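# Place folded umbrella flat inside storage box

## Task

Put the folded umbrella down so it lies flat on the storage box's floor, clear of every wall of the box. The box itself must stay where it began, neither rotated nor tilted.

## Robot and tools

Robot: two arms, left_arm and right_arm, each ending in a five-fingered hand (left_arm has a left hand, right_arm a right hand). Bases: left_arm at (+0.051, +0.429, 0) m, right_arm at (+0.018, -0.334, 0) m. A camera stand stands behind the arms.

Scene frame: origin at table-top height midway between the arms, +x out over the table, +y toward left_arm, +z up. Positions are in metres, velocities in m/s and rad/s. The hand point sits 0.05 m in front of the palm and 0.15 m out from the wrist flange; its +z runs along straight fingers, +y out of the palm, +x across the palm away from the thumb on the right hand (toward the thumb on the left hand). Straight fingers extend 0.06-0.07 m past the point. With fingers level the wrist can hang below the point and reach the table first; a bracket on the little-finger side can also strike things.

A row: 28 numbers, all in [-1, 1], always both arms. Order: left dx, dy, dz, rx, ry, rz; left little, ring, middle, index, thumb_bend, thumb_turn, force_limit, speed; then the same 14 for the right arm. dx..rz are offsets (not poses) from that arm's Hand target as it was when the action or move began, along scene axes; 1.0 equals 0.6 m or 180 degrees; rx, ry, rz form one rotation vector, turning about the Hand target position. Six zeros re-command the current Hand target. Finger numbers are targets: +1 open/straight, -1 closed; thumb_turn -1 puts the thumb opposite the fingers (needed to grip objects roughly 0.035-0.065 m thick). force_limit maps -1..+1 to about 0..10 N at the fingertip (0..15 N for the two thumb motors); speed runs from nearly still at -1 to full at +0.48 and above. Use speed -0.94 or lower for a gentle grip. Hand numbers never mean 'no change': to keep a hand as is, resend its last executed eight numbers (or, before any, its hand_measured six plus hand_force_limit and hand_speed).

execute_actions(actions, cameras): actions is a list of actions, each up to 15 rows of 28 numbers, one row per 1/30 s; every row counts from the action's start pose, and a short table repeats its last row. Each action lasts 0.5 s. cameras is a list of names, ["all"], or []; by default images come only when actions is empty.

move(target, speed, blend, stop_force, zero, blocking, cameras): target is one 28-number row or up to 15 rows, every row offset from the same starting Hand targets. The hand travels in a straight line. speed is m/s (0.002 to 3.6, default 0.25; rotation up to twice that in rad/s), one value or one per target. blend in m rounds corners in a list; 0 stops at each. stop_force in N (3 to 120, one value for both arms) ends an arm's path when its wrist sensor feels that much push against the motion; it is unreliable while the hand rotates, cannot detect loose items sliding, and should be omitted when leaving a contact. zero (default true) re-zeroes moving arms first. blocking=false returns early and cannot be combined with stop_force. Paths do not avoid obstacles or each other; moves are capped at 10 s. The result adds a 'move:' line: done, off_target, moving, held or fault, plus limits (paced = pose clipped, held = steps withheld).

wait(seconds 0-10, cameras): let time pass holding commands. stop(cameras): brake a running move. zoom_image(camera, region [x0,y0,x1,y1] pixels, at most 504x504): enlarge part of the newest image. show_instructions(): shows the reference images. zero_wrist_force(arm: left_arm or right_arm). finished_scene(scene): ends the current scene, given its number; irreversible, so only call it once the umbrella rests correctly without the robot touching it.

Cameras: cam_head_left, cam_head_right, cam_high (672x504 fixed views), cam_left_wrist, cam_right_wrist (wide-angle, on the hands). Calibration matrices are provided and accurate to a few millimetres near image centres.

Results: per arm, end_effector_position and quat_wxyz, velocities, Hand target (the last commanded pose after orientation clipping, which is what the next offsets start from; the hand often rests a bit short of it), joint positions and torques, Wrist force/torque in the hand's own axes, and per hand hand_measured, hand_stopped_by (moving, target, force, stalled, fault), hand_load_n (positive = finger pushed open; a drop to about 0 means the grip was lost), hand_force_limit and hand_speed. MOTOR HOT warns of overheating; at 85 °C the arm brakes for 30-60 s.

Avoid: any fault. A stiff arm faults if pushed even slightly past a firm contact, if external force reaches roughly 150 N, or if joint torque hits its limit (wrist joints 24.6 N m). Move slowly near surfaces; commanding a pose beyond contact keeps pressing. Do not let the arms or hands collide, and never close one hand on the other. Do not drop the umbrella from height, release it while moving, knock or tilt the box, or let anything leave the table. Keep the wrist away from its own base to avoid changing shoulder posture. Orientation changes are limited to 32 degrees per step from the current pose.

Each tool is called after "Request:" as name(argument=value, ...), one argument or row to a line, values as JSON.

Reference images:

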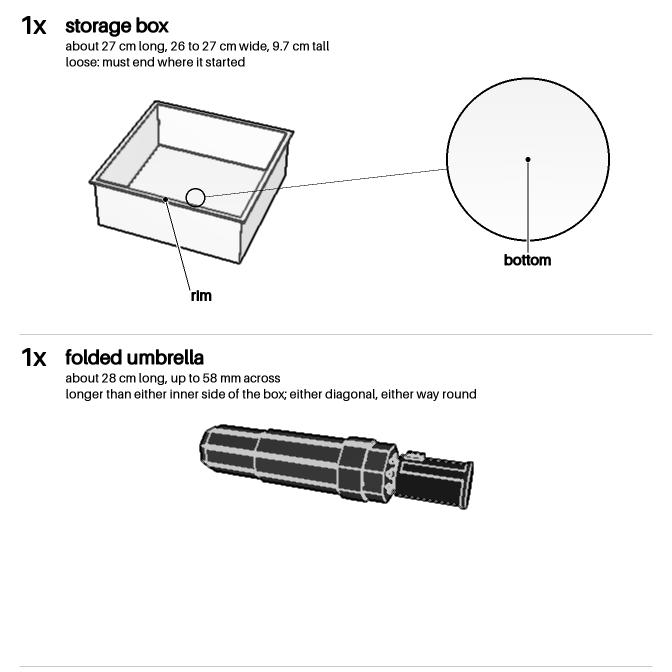

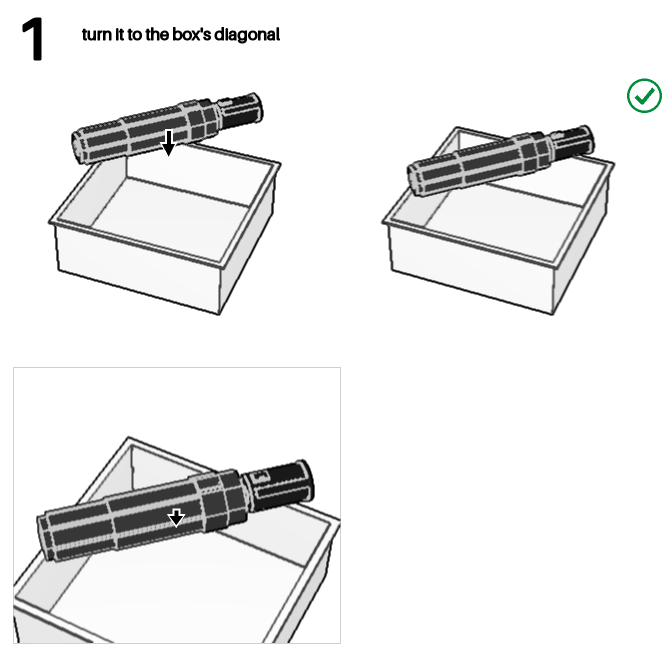

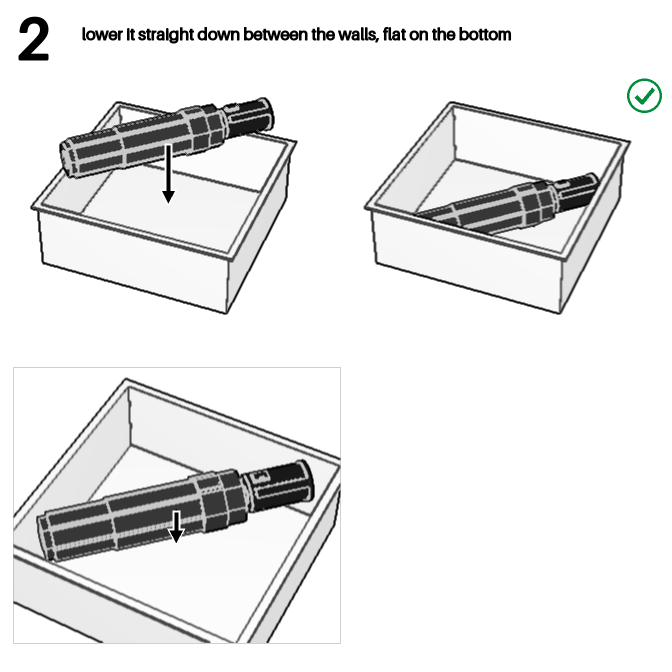

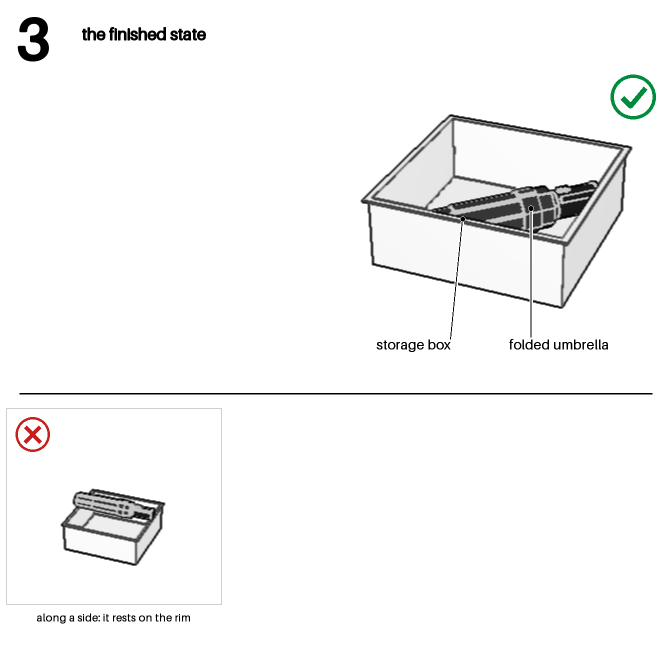

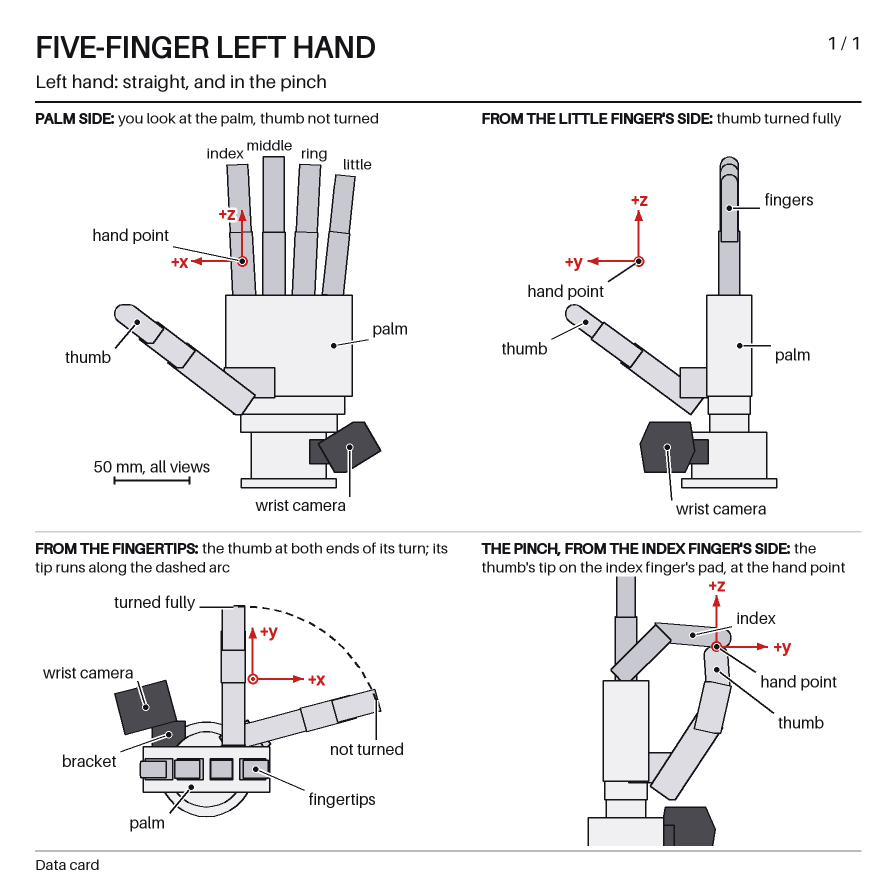

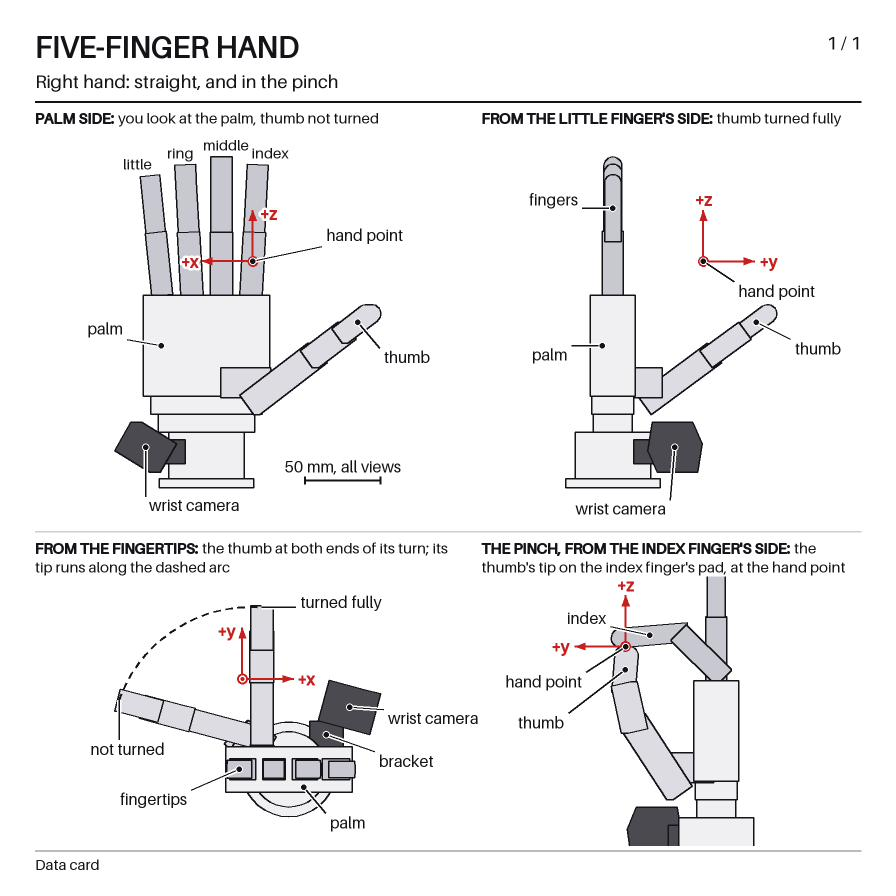

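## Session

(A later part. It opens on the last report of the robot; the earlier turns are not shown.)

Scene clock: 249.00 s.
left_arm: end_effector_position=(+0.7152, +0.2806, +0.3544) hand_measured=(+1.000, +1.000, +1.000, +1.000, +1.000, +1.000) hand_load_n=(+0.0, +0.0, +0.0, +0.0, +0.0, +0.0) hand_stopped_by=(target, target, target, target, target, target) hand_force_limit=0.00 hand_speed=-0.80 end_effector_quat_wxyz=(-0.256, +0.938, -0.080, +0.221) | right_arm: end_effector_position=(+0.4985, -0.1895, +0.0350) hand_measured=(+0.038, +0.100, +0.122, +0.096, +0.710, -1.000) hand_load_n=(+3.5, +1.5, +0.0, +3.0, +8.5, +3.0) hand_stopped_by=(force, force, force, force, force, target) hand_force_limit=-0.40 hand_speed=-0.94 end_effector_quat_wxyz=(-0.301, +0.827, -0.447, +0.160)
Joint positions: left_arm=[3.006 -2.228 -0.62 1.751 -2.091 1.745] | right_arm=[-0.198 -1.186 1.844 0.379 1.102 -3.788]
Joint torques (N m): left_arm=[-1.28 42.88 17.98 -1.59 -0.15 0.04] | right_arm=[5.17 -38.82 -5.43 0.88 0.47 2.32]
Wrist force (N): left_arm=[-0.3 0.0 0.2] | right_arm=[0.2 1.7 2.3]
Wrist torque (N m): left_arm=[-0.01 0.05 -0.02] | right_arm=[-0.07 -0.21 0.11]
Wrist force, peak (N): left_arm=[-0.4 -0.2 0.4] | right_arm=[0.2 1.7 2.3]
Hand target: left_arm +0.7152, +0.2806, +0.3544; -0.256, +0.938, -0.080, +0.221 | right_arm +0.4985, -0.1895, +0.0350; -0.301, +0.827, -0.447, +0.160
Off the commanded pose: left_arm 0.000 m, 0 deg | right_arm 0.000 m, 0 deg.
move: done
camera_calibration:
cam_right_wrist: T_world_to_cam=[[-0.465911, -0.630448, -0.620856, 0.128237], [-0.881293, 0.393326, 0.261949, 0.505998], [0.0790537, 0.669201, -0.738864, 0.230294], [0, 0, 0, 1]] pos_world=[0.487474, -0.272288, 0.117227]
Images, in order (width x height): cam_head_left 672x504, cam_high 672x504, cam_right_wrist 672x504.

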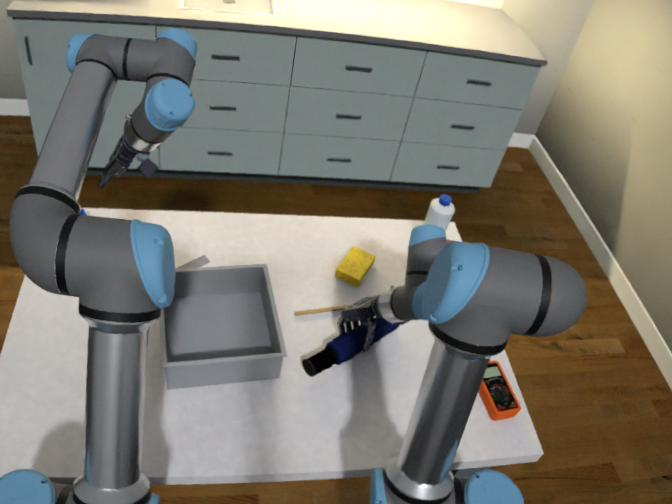

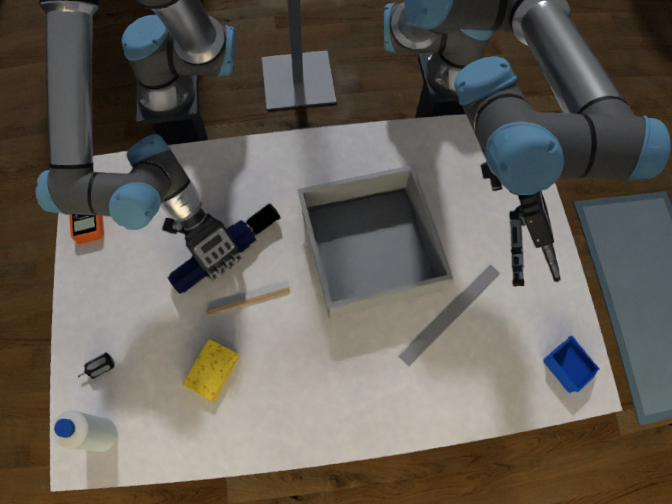

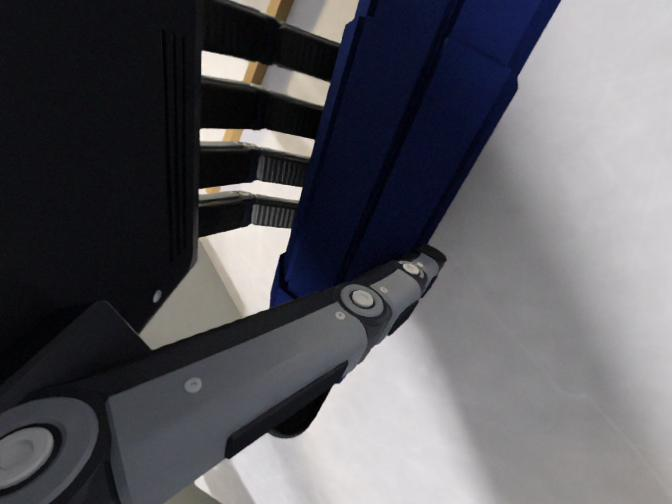

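Request:
move(
  target=[0,0,0,0,0,0,1,1,1,1,1,1,0,-0.8, 0,0,0,0,0,0,-0.25,-0.25,-0.25,-0.25,0.05,-1,0,-0.94],
)

Request:
move(
  target=[0,0,0,0,0,0,1,1,1,1,1,1,0,-0.8, 0,0,0.1,0,0,0,-0.25,-0.25,-0.25,-0.25,0.05,-1,0,-0.94],
  speed=0.06,
  cameras=["cam_head_left","cam_high","cam_right_wrist"],
)

Request:
zoom_image(
  camera="cam_head_left",
  region=[280, 240, 440, 400],
)

Scene clock: 258.13 s.
left_arm: end_effector_position=(+0.7152, +0.2806, +0.3544) hand_measured=(+1.000, +1.000, +1.000, +1.000, +1.000, +1.000) hand_load_n=(+0.0, +0.0, +0.0, +0.0, +0.0, -0.5) hand_stopped_by=(target, target, target, target, target, target) hand_force_limit=0.00 hand_speed=-0.80 end_effector_quat_wxyz=(-0.256, +0.938, -0.080, +0.221) | right_arm: end_effector_position=(+0.4985, -0.1895, +0.0350) hand_measured=(-0.028, +0.040, +0.068, +0.068, +0.712, -1.000) hand_load_n=(+5.5, +5.0, +5.0, +3.0, +19.5, +9.0) hand_stopped_by=(force, force, force, force, force, target) hand_force_limit=0.00 hand_speed=-0.94 end_effector_quat_wxyz=(-0.301, +0.827, -0.447, +0.160)
Joint positions: left_arm=[3.006 -2.228 -0.62 1.751 -2.091 1.745] | right_arm=[-0.198 -1.186 1.844 0.379 1.102 -3.788]
Joint torques (N m): left_arm=[-0.86 42.97 18.18 -1.54 0.13 -0.14] | right_arm=[5.35 -37.21 -7.16 1.5 0.43 2.26]
Wrist force (N): left_arm=[-0.2 0.0 0.1] | right_arm=[0.4 1.3 1.8]
Wrist torque (N m): left_arm=[-0.01 0.03 -0.01] | right_arm=[-0.10 -0.23 0.13]
Wrist force, peak (N): left_arm=[-0.5 0.1 0.3] | right_arm=[0.3 2.0 2.4]
Hand target: left_arm +0.7152, +0.2806, +0.3544; -0.256, +0.938, -0.080, +0.221 | right_arm +0.4985, -0.1895, +0.0350; -0.301, +0.827, -0.447, +0.160
Off the commanded pose: left_arm 0.000 m, 0 deg | right_arm 0.000 m, 0 deg.
move: done

Scene clock: 259.47 s.
left_arm: end_effector_position=(+0.7152, +0.2806, +0.3544) hand_measured=(+1.000, +1.000, +1.000, +1.000, +1.000, +1.000) hand_load_n=(+0.0, +0.0, +0.0, +0.0, +0.0, -0.5) hand_stopped_by=(target, target, target, target, target, target) hand_force_limit=0.00 hand_speed=-0.80 end_effector_quat_wxyz=(-0.256, +0.938, -0.080, +0.221) | right_arm: end_effector_position=(+0.4986, -0.1895, +0.0951) hand_measured=(-0.028, +0.040, +0.068, +0.068, +0.712, -1.000) hand_load_n=(+5.0, +5.0, +5.0, +3.0, +19.0, +9.0) hand_stopped_by=(force, force, force, force, force, target) hand_force_limit=0.00 hand_speed=-0.94 end_effector_quat_wxyz=(-0.301, +0.827, -0.447, +0.160)
Joint positions: left_arm=[3.006 -2.228 -0.62 1.751 -2.091 1.745] | right_arm=[-0.197 -1.266 1.776 0.527 1.102 -3.788]
Joint torques (N m): left_arm=[-0.74 42.81 17.32 -1.45 0.04 -0.14] | right_arm=[3.63 -19.04 -7.45 -0.02 0.53 -1.15]
Wrist force (N): left_arm=[-0.1 0.2 0.3] | right_arm=[0.7 1.8 2.5]
Wrist torque (N m): left_arm=[0.01 0.02 -0.01] | right_arm=[-0.05 -0.24 0.13]
Wrist force, peak (N): left_arm=[-0.3 0.1 0.3] | right_arm=[0.0 3.0 3.3]
Hand target: left_arm +0.7152, +0.2806, +0.3544; -0.256, +0.938, -0.080, +0.221 | right_arm +0.4985, -0.1895, +0.0950; -0.301, +0.827, -0.447, +0.160
Off the commanded pose: left_arm 0.000 m, 0 deg | right_arm 0.000 m, 0 deg.
move: done
camera_calibration:
cam_right_wrist: T_world_to_cam=[[-0.46569, -0.630416, -0.621055, 0.165534], [-0.881374, 0.393413, 0.261545, 0.490478], [0.0794489, 0.66918, -0.738841, 0.274491], [0, 0, 0, 1]] pos_world=[0.487575, -0.272289, 0.177329]
Images, in order (width x height): cam_head_left 672x504, cam_high 672x504, cam_right_wrist 672x504.

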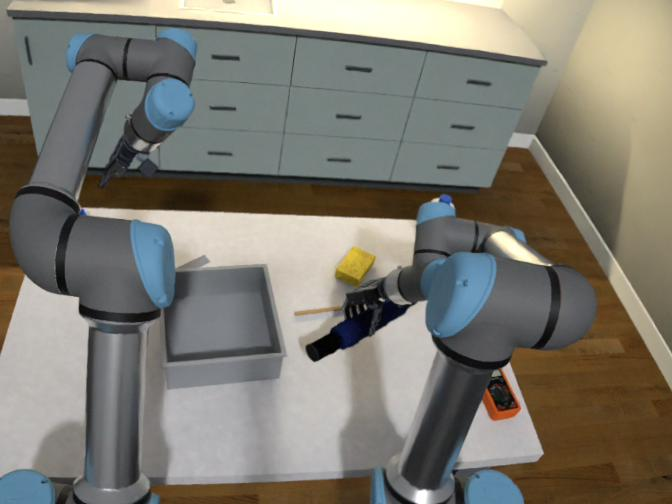

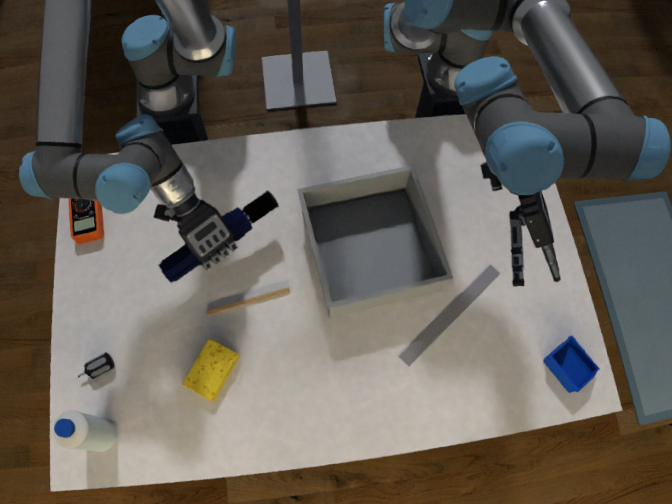

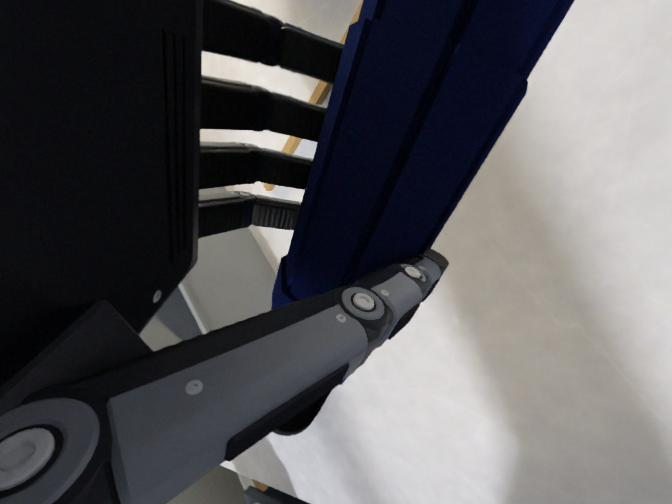

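Scaled by 3.150 from the camera's 672x504 image, which has a finer 960x720 frame.

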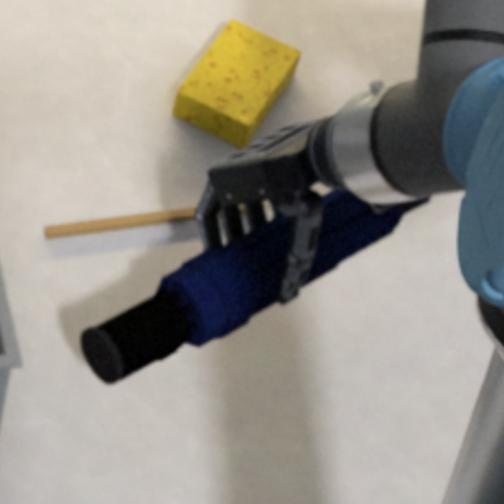

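Request:
move(
  target=[
    [-0.04,0.18,0.07,0,0,0,1,1,1,1,1,1,0,-0.8, 0,0,0.25,0,0,0,-0.25,-0.25,-0.25,-0.25,0.05,-1,0,-0.94],
    [-0.083,0.367,0.133,0,0,0,1,1,1,1,1,1,0,-0.8, 0.0458,0.5308,0.2583,0,0,0.1111,-0.25,-0.25,-0.25,-0.25,0.05,-1,0,-0.94],
  ],
  speed=0.2,
  blend=[0.05,0],
  cameras=["all"],
)

Request:
zoom_image(
  camera="cam_high",
  region=[260, 100, 480, 320],
)

Request:
zoom_image(
  camera="cam_head_left",
  region=[130, 180, 330, 400],
)

Request:
zoom_image(
  camera="cam_head_right",
  region=[130, 180, 330, 400],
)

Scene clock: 290.97 s.
left_arm: end_effector_position=(+0.6653, +0.5009, +0.4343) hand_measured=(+1.000, +1.000, +1.000, +1.000, +1.000, +1.000) hand_load_n=(+0.0, +0.0, +0.0, +0.0, +0.0, +0.0) hand_stopped_by=(target, target, target, target, target, target) hand_force_limit=0.00 hand_speed=-0.80 end_effector_quat_wxyz=(-0.256, +0.938, -0.080, +0.221) | right_arm: end_effector_position=(+0.5260, +0.1289, +0.2499) hand_measured=(-0.028, +0.040, +0.068, +0.068, +0.712, -1.000) hand_load_n=(+5.0, +5.0, +5.0, +3.5, +19.0, +9.0) hand_stopped_by=(force, force, force, force, force, target) hand_force_limit=0.00 hand_speed=-0.94 end_effector_quat_wxyz=(-0.324, +0.892, -0.296, +0.105)
Joint positions: left_arm=[3.457 -2.004 -0.723 1.795 -1.85 2.16] | right_arm=[0.418 -0.915 0.813 1.046 1.249 -3.547]
Joint torques (N m): left_arm=[-9.01 27.01 9.41 0.57 -1.48 -1.26] | right_arm=[4.76 -48.45 -22.5 0.08 -2.11 -2.48]
Wrist force (N): left_arm=[-0.6 -0.1 0.1] | right_arm=[0.2 1.8 2.9]
Wrist torque (N m): left_arm=[-0.02 0.09 -0.04] | right_arm=[-0.07 -0.15 0.20]
Wrist force, peak (N): left_arm=[0.3 1.7 0.2] | right_arm=[0.5 3.7 4.3]
Hand target: left_arm +0.6654, +0.5008, +0.4342; -0.256, +0.938, -0.080, +0.221 | right_arm +0.5260, +0.1290, +0.2500; -0.324, +0.892, -0.296, +0.105
Off the commanded pose: left_arm 0.000 m, 0 deg | right_arm 0.000 m, 0 deg.
move: done
camera_calibration:
cam_left_wrist: T_world_to_cam=[[0.251316, 0.73683, 0.627632, -0.814905], [0.50222, -0.653592, 0.566208, -0.251426], [0.827415, 0.172912, -0.534309, -0.289061], [0, 0, 0, 1]] pos_world=[0.570243, 0.486098, 0.499372]
cam_right_wrist: T_world_to_cam=[[-0.222336, -0.751771, -0.620812, 0.362761], [-0.962664, 0.0684239, 0.261909, 0.433383], [-0.154417, 0.655865, -0.738916, 0.298448], [0, 0, 0, 1]] pos_world=[0.543943, 0.0473179, 0.332228]

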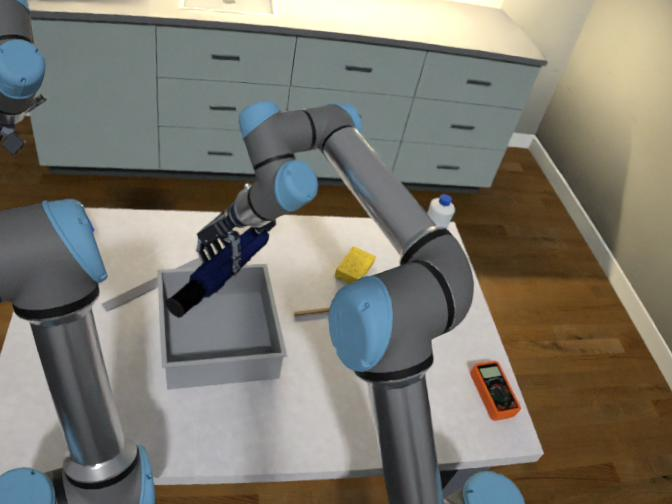

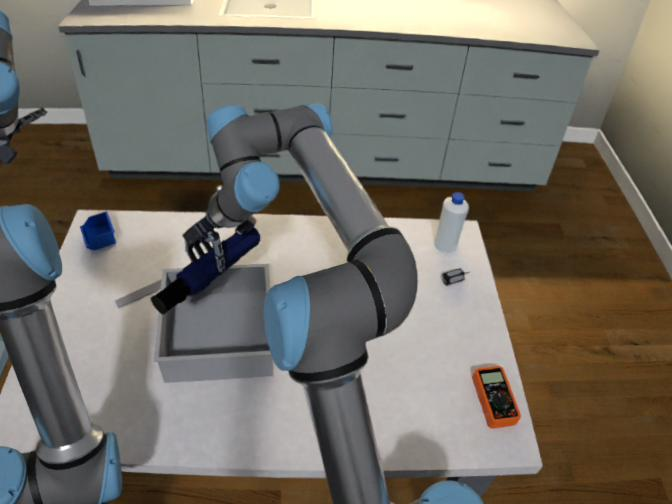

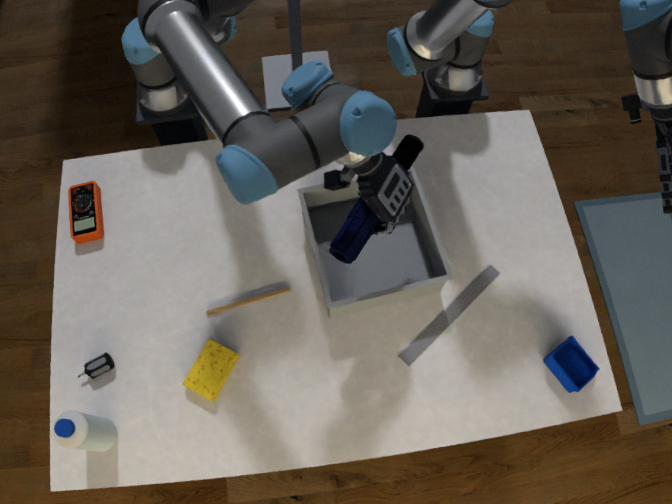

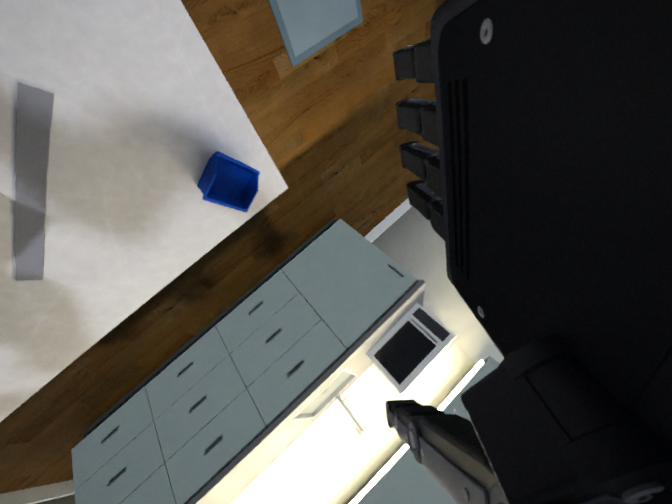

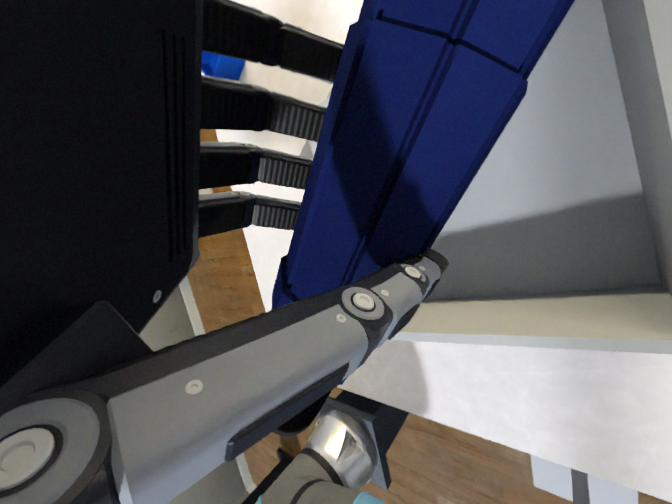

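Scaled by 2.291 from the camera's 672x504 image, which has a finer 960x720 frame.

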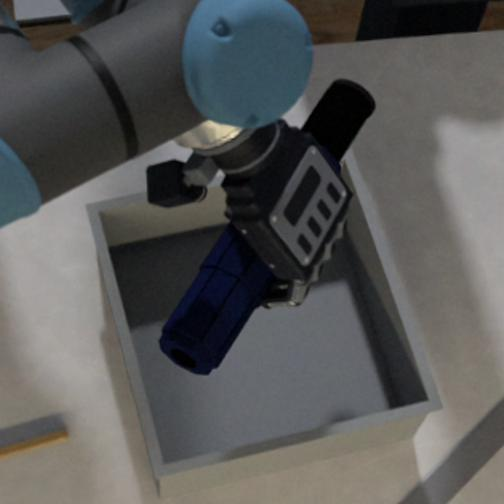

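Scaled by 2.291 from the camera's 672x504 image, which has a finer 960x720 frame.

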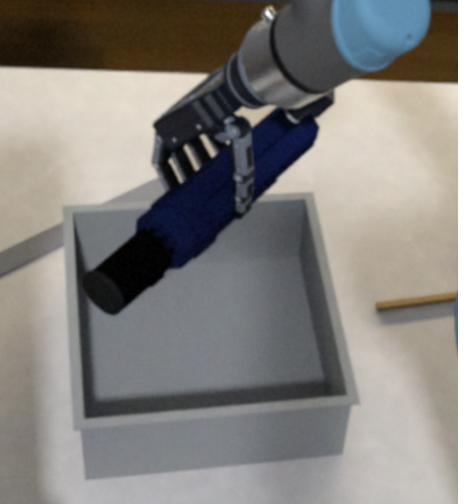

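Scaled by 2.291 from the camera's 672x504 image, which has a finer 960x720 frame.

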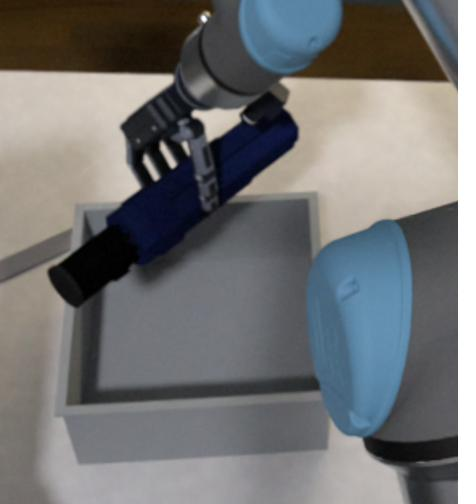

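Request:
move(
  target=[0,0,0,0,0,0,1,1,1,1,1,1,0,-0.8, 0.0133,-0.0017,-0.175,0,0,0.0089,-0.25,-0.25,-0.25,-0.25,0.05,-1,0,-0.94],
  speed=0.12,
  cameras=["cam_head_left","cam_head_right","cam_high"],
)

Request:
zoom_image(
  camera="cam_high",
  region=[280, 120, 480, 320],
)

Request:
zoom_image(
  camera="cam_head_left",
  region=[130, 220, 310, 400],
)

Request:
zoom_image(
  camera="cam_head_right",
  region=[130, 220, 310, 400],
)

Scene clock: 331.33 s.
left_arm: end_effector_position=(+0.6654, +0.5008, +0.4342) hand_measured=(+1.000, +1.000, +1.000, +1.000, +1.000, +1.000) hand_load_n=(+0.0, +0.0, +0.0, +0.0, +0.0, +0.0) hand_stopped_by=(target, target, target, target, target, target) hand_force_limit=0.00 hand_speed=-0.80 end_effector_quat_wxyz=(-0.256, +0.938, -0.080, +0.221) | right_arm: end_effector_position=(+0.5339, +0.1279, +0.1449) hand_measured=(-0.028, +0.040, +0.068, +0.068, +0.712, -1.000) hand_load_n=(+5.5, +5.0, +5.0, +3.0, +19.0, +9.0) hand_stopped_by=(force, force, force, force, force, target) hand_force_limit=0.00 hand_speed=-0.94 end_effector_quat_wxyz=(-0.325, +0.896, -0.284, +0.100)
Joint positions: left_arm=[3.457 -2.004 -0.723 1.795 -1.85 2.16] | right_arm=[0.407 -0.883 1.03 0.808 1.226 -3.581]
Joint torques (N m): left_arm=[-10.17 27.26 8.08 0.41 -1.41 1.24] | right_arm=[4.65 -57.32 -33.51 1.37 0.92 2.19]
Wrist force (N): left_arm=[-0.5 -0.2 0.1] | right_arm=[0.4 1.7 1.9]
Wrist torque (N m): left_arm=[-0.04 0.07 -0.03] | right_arm=[-0.01 -0.16 0.27]
Wrist force, peak (N): left_arm=[-0.8 -0.4 -0.1] | right_arm=[0.4 2.8 3.6]
Hand target: left_arm +0.6654, +0.5008, +0.4342; -0.256, +0.938, -0.080, +0.221 | right_arm +0.5339, +0.1280, +0.1450; -0.325, +0.896, -0.284, +0.101
Off the commanded pose: left_arm 0.000 m, 0 deg | right_arm 0.000 m, 0 deg.
move: done
Images, in order (width x height): cam_head_left 672x504, cam_head_right 672x504, cam_high 672x504.

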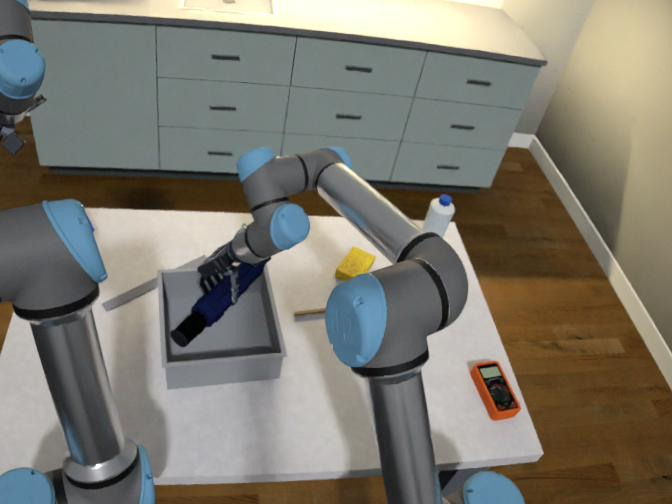

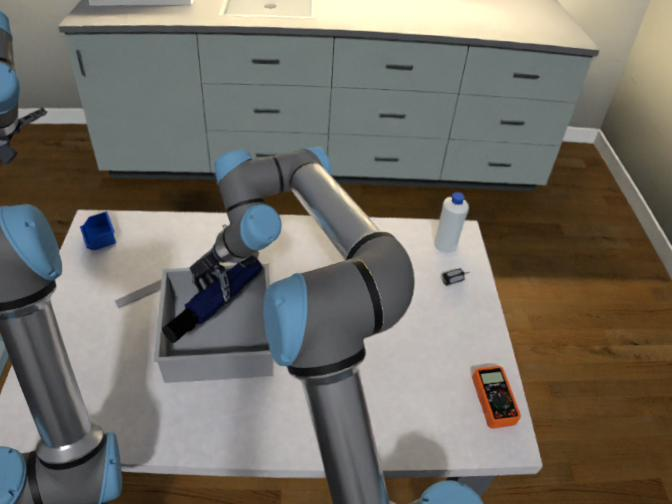

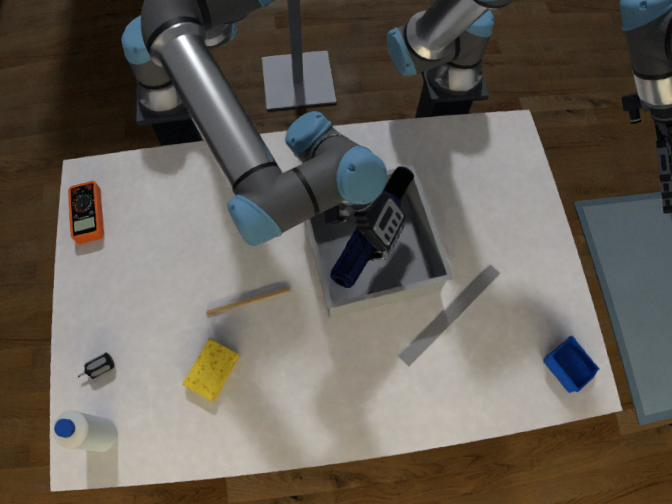

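Scaled by 2.520 from the camera's 672x504 image, which has a finer 960x720 frame.

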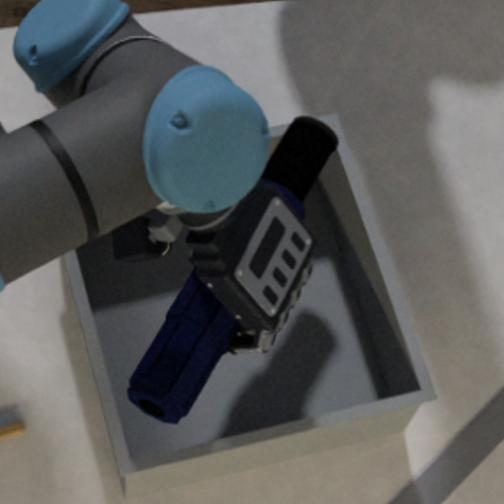

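Scaled by 2.800 from the camera's 672x504 image, which has a finer 960x720 frame.

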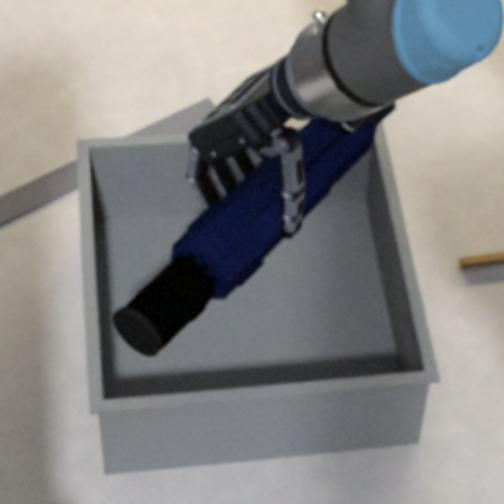

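Scaled by 2.800 from the camera's 672x504 image, which has a finer 960x720 frame.

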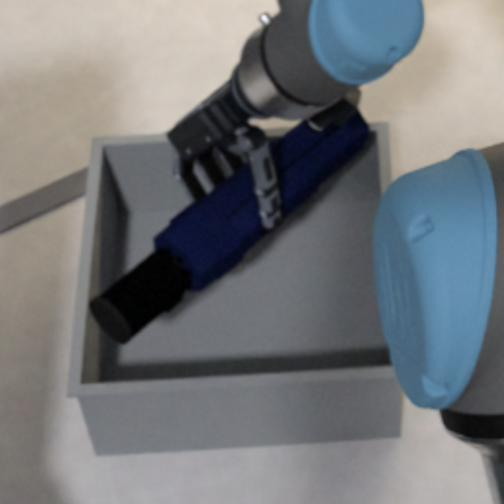

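Request:
move(
  target=[0,0,0,0,0,0,1,1,1,1,1,1,0,-0.8, 0.0033,0.005,-0.1,0,0,0,-0.25,-0.25,-0.25,-0.25,0.05,-1,0,-0.94],
  speed=0.08,
  stop_force=6,
  cameras=["cam_head_left","cam_head_right","cam_high","cam_right_wrist"],
)

Request:
zoom_image(
  camera="cam_high",
  region=[280, 120, 480, 320],
)

Request:
zoom_image(
  camera="cam_head_left",
  region=[130, 220, 310, 400],
)

Request:
zoom_image(
  camera="cam_head_right",
  region=[130, 220, 310, 400],
)

Scene clock: 403.83 s.
left_arm: end_effector_position=(+0.6654, +0.5008, +0.4342) hand_measured=(+1.000, +1.000, +1.000, +1.000, +1.000, +1.000) hand_load_n=(+0.0, +0.0, +0.0, +0.0, +0.0, +0.0) hand_stopped_by=(target, target, target, target, target, target) hand_force_limit=0.00 hand_speed=-0.80 end_effector_quat_wxyz=(-0.256, +0.938, -0.080, +0.221) | right_arm: end_effector_position=(+0.5359, +0.1310, +0.0850) hand_measured=(-0.028, +0.040, +0.068, +0.068, +0.712, -1.000) hand_load_n=(+5.5, +5.5, +5.0, +3.5, +19.0, +9.0) hand_stopped_by=(force, force, force, force, force, target) hand_force_limit=0.00 hand_speed=-0.94 end_effector_quat_wxyz=(-0.325, +0.896, -0.284, +0.101)
Joint positions: left_arm=[3.457 -2.004 -0.723 1.795 -1.85 2.16] | right_arm=[0.41 -0.84 1.113 0.681 1.228 -3.578]
Joint torques (N m): left_arm=[-10.17 29.23 8.33 0.43 -1.45 1.25] | right_arm=[-2.87 -57.58 -33.79 0.31 -1.02 0.76]
Wrist force (N): left_arm=[-0.6 0.0 0.2] | right_arm=[0.0 2.0 2.2]
Wrist torque (N m): left_arm=[-0.02 0.09 -0.05] | right_arm=[0.00 -0.10 0.09]
Wrist force, peak (N): left_arm=[-0.8 -0.2 0.3] | right_arm=[0.0 3.0 3.0]
Hand target: left_arm +0.6654, +0.5008, +0.4342; -0.256, +0.938, -0.080, +0.221 | right_arm +0.5359, +0.1310, +0.0850; -0.325, +0.896, -0.284, +0.101
Off the commanded pose: left_arm 0.000 m, 0 deg | right_arm 0.000 m, 0 deg.
move: done
camera_calibration:
cam_right_wrist: T_world_to_cam=[[-0.201092, -0.757688, -0.620863, 0.253517], [-0.96421, 0.0412932, 0.261905, 0.490363], [-0.172805, 0.651309, -0.738874, 0.187118], [0, 0, 0, 1]] pos_world=[0.556128, 0.0499668, 0.167227]
Images, in order (width x height): cam_head_left 672x504, cam_head_right 672x504, cam_high 672x504, cam_right_wrist 672x504.

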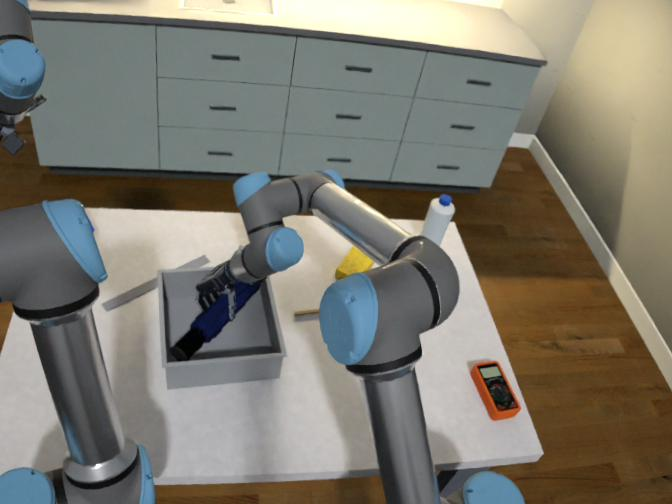

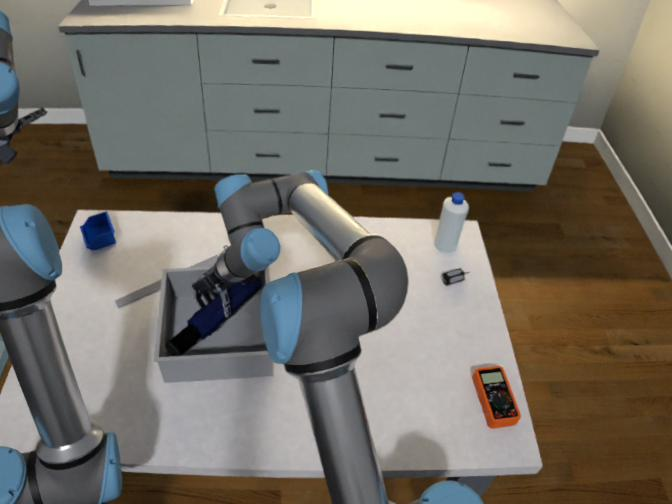

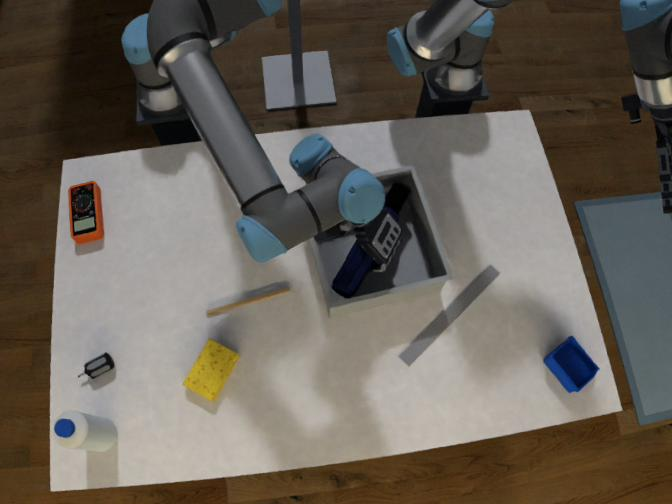

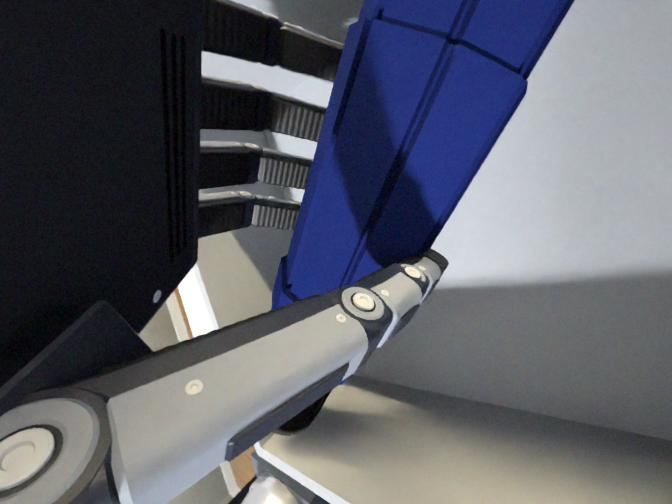

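Scaled by 2.520 from the camera's 672x504 image, which has a finer 960x720 frame.

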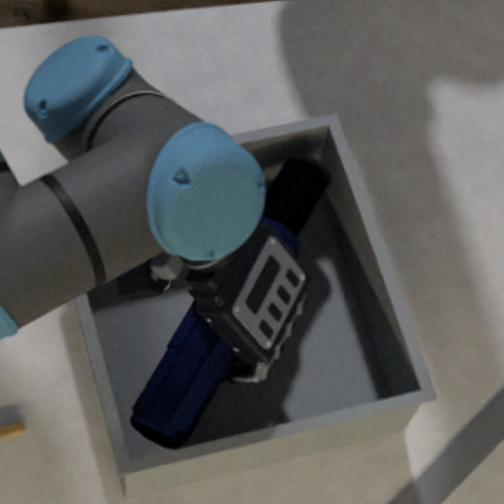

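Scaled by 2.800 from the camera's 672x504 image, which has a finer 960x720 frame.

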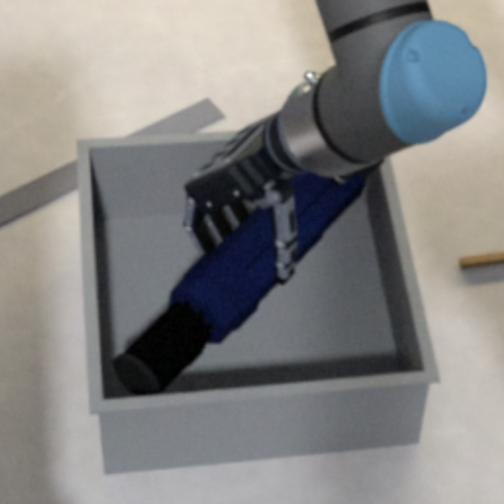

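Scaled by 2.800 from the camera's 672x504 image, which has a finer 960x720 frame.

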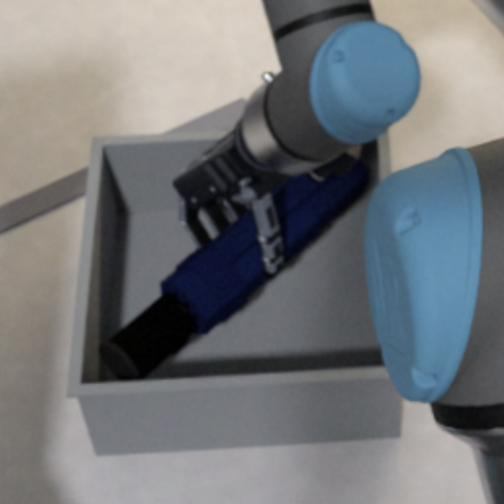

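Request:
move(
  target=[0,0,0,0,0,0,1,1,1,1,1,1,0,-0.8, 0,0,-0.0733,0,0,0,-0.25,-0.25,-0.25,-0.25,0.05,-1,0,-0.94],
  speed=0.06,
  stop_force=5,
  cameras=[],
)

Request:
move(
  target=[0,0,0,0,0,0,1,1,1,1,1,1,0,-0.8, 0,0,-0.0167,0,0,0,-0.25,-0.25,-0.25,-0.25,0.05,-1,0,-0.94],
  speed=0.01,
  stop_force=4,
  cameras=["cam_head_left","cam_head_right","cam_high","cam_right_wrist"],
)

Scene clock: 414.57 s.
left_arm: end_effector_position=(+0.6654, +0.5008, +0.4342) hand_measured=(+1.000, +1.000, +1.000, +1.000, +1.000, +1.000) hand_load_n=(+0.0, +0.0, +0.0, +0.0, +0.0, +0.0) hand_stopped_by=(target, target, target, target, target, target) hand_force_limit=0.00 hand_speed=-0.80 end_effector_quat_wxyz=(-0.256, +0.938, -0.080, +0.221) | right_arm: end_effector_position=(+0.5359, +0.1310, +0.0410) hand_measured=(-0.028, +0.040, +0.068, +0.068, +0.712, -1.000) hand_load_n=(+5.5, +5.5, +5.0, +3.0, +19.0, +9.0) hand_stopped_by=(force, force, force, force, force, target) hand_force_limit=0.00 hand_speed=-0.94 end_effector_quat_wxyz=(-0.325, +0.896, -0.284, +0.101)
Joint positions: left_arm=[3.457 -2.004 -0.723 1.795 -1.85 2.16] | right_arm=[0.41 -0.805 1.168 0.59 1.228 -3.578]
Joint torques (N m): left_arm=[-9.9 30.87 7.46 0.28 -1.44 1.25] | right_arm=[-2.28 -58.6 -32.78 0.94 -1.59 2.2]
Wrist force (N): left_arm=[-0.3 -0.2 0.2] | right_arm=[0.3 2.0 2.1]
Wrist torque (N m): left_arm=[-0.05 0.05 -0.02] | right_arm=[0.00 -0.16 0.11]
Wrist force, peak (N): left_arm=[-0.9 0.0 0.2] | right_arm=[0.3 2.4 2.8]
Hand target: left_arm +0.6654, +0.5008, +0.4342; -0.256, +0.938, -0.080, +0.221 | right_arm +0.5359, +0.1310, +0.0410; -0.325, +0.896, -0.284, +0.101
Off the commanded pose: left_arm 0.000 m, 0 deg | right_arm 0.000 m, 0 deg.
move: done
No camera images: "cameras" was empty.

Scene clock: 415.97 s.
left_arm: end_effector_position=(+0.6654, +0.5008, +0.4342) hand_measured=(+1.000, +1.000, +1.000, +1.000, +1.000, +1.000) hand_load_n=(+0.0, +0.0, +0.0, +0.0, +0.0, +0.0) hand_stopped_by=(target, target, target, target, target, target) hand_force_limit=0.00 hand_speed=-0.80 end_effector_quat_wxyz=(-0.256, +0.938, -0.080, +0.221) | right_arm: end_effector_position=(+0.5360, +0.1310, +0.0381) hand_measured=(-0.028, +0.040, +0.068, +0.068, +0.712, -1.000) hand_load_n=(+6.0, +5.0, +4.5, +3.0, +19.0, +7.5) hand_stopped_by=(force, force, force, force, force, target) hand_force_limit=0.00 hand_speed=-0.94 end_effector_quat_wxyz=(-0.325, +0.896, -0.284, +0.101)
Joint positions: left_arm=[3.457 -2.004 -0.723 1.795 -1.85 2.16] | right_arm=[0.41 -0.802 1.171 0.585 1.228 -3.578]
Joint torques (N m): left_arm=[-8.72 32.4 8.51 0.49 -1.43 1.19] | right_arm=[-1.72 -56.43 -31.77 2.32 -1.45 2.08]
Wrist force (N): left_arm=[-0.6 -0.1 0.0] | right_arm=[1.2 -0.3 -0.7]
Wrist torque (N m): left_arm=[-0.02 0.09 -0.05] | right_arm=[-0.07 -0.26 0.15]
Wrist force, peak (N): left_arm=[-0.8 -0.2 0.1] | right_arm=[1.6 -2.8 -2.1]
Hand target: left_arm +0.6654, +0.5008, +0.4342; -0.256, +0.938, -0.080, +0.221 | right_arm +0.5360, +0.1310, +0.0381; -0.325, +0.896, -0.284, +0.101 (not the last commanded pose)
Off the commanded pose: left_arm 0.000 m, 0 deg | right_arm 0.007 m, 0 deg.
move: contact (right_arm)
camera_calibration:
cam_right_wrist: T_world_to_cam=[[-0.201048, -0.757629, -0.62095, 0.224402], [-0.964238, 0.0413051, 0.261799, 0.502771], [-0.172698, 0.651378, -0.738839, 0.152415], [0, 0, 0, 1]] pos_world=[0.556228, 0.0499669, 0.120328]
Images, in order (width x height): cam_head_left 672x504, cam_head_right 672x504, cam_high 672x504, cam_right_wrist 672x504.

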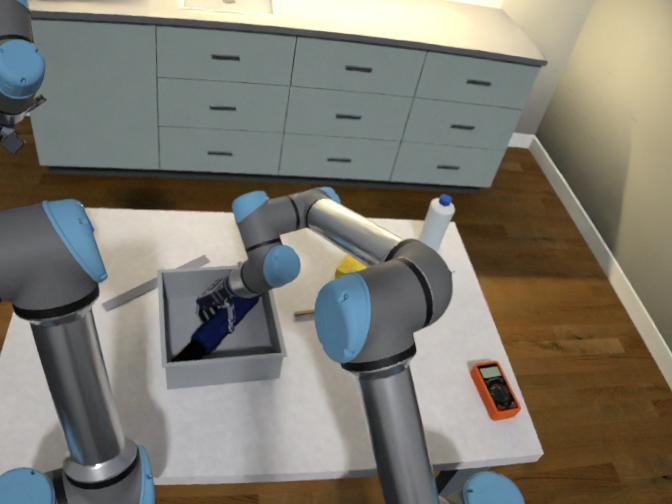

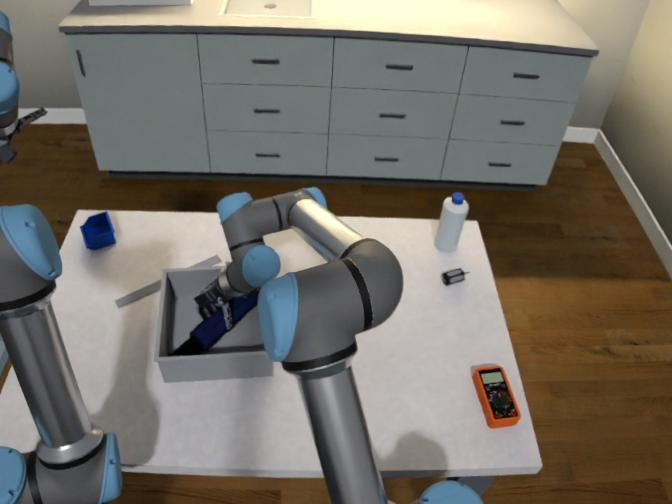

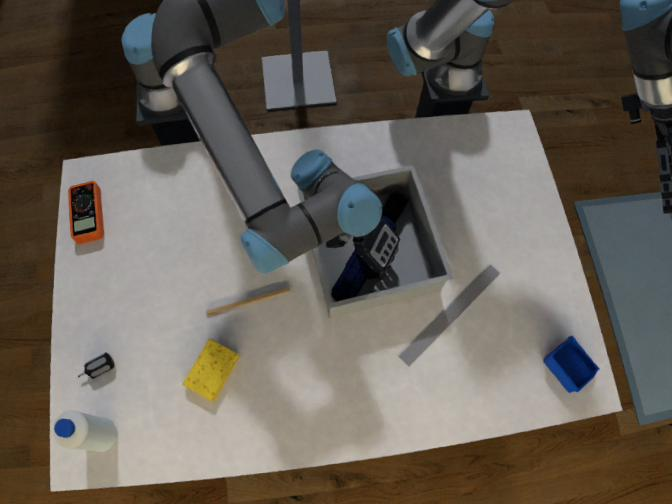

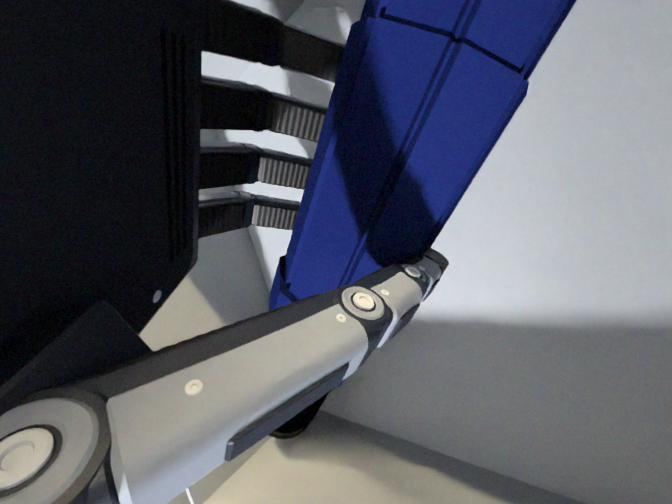

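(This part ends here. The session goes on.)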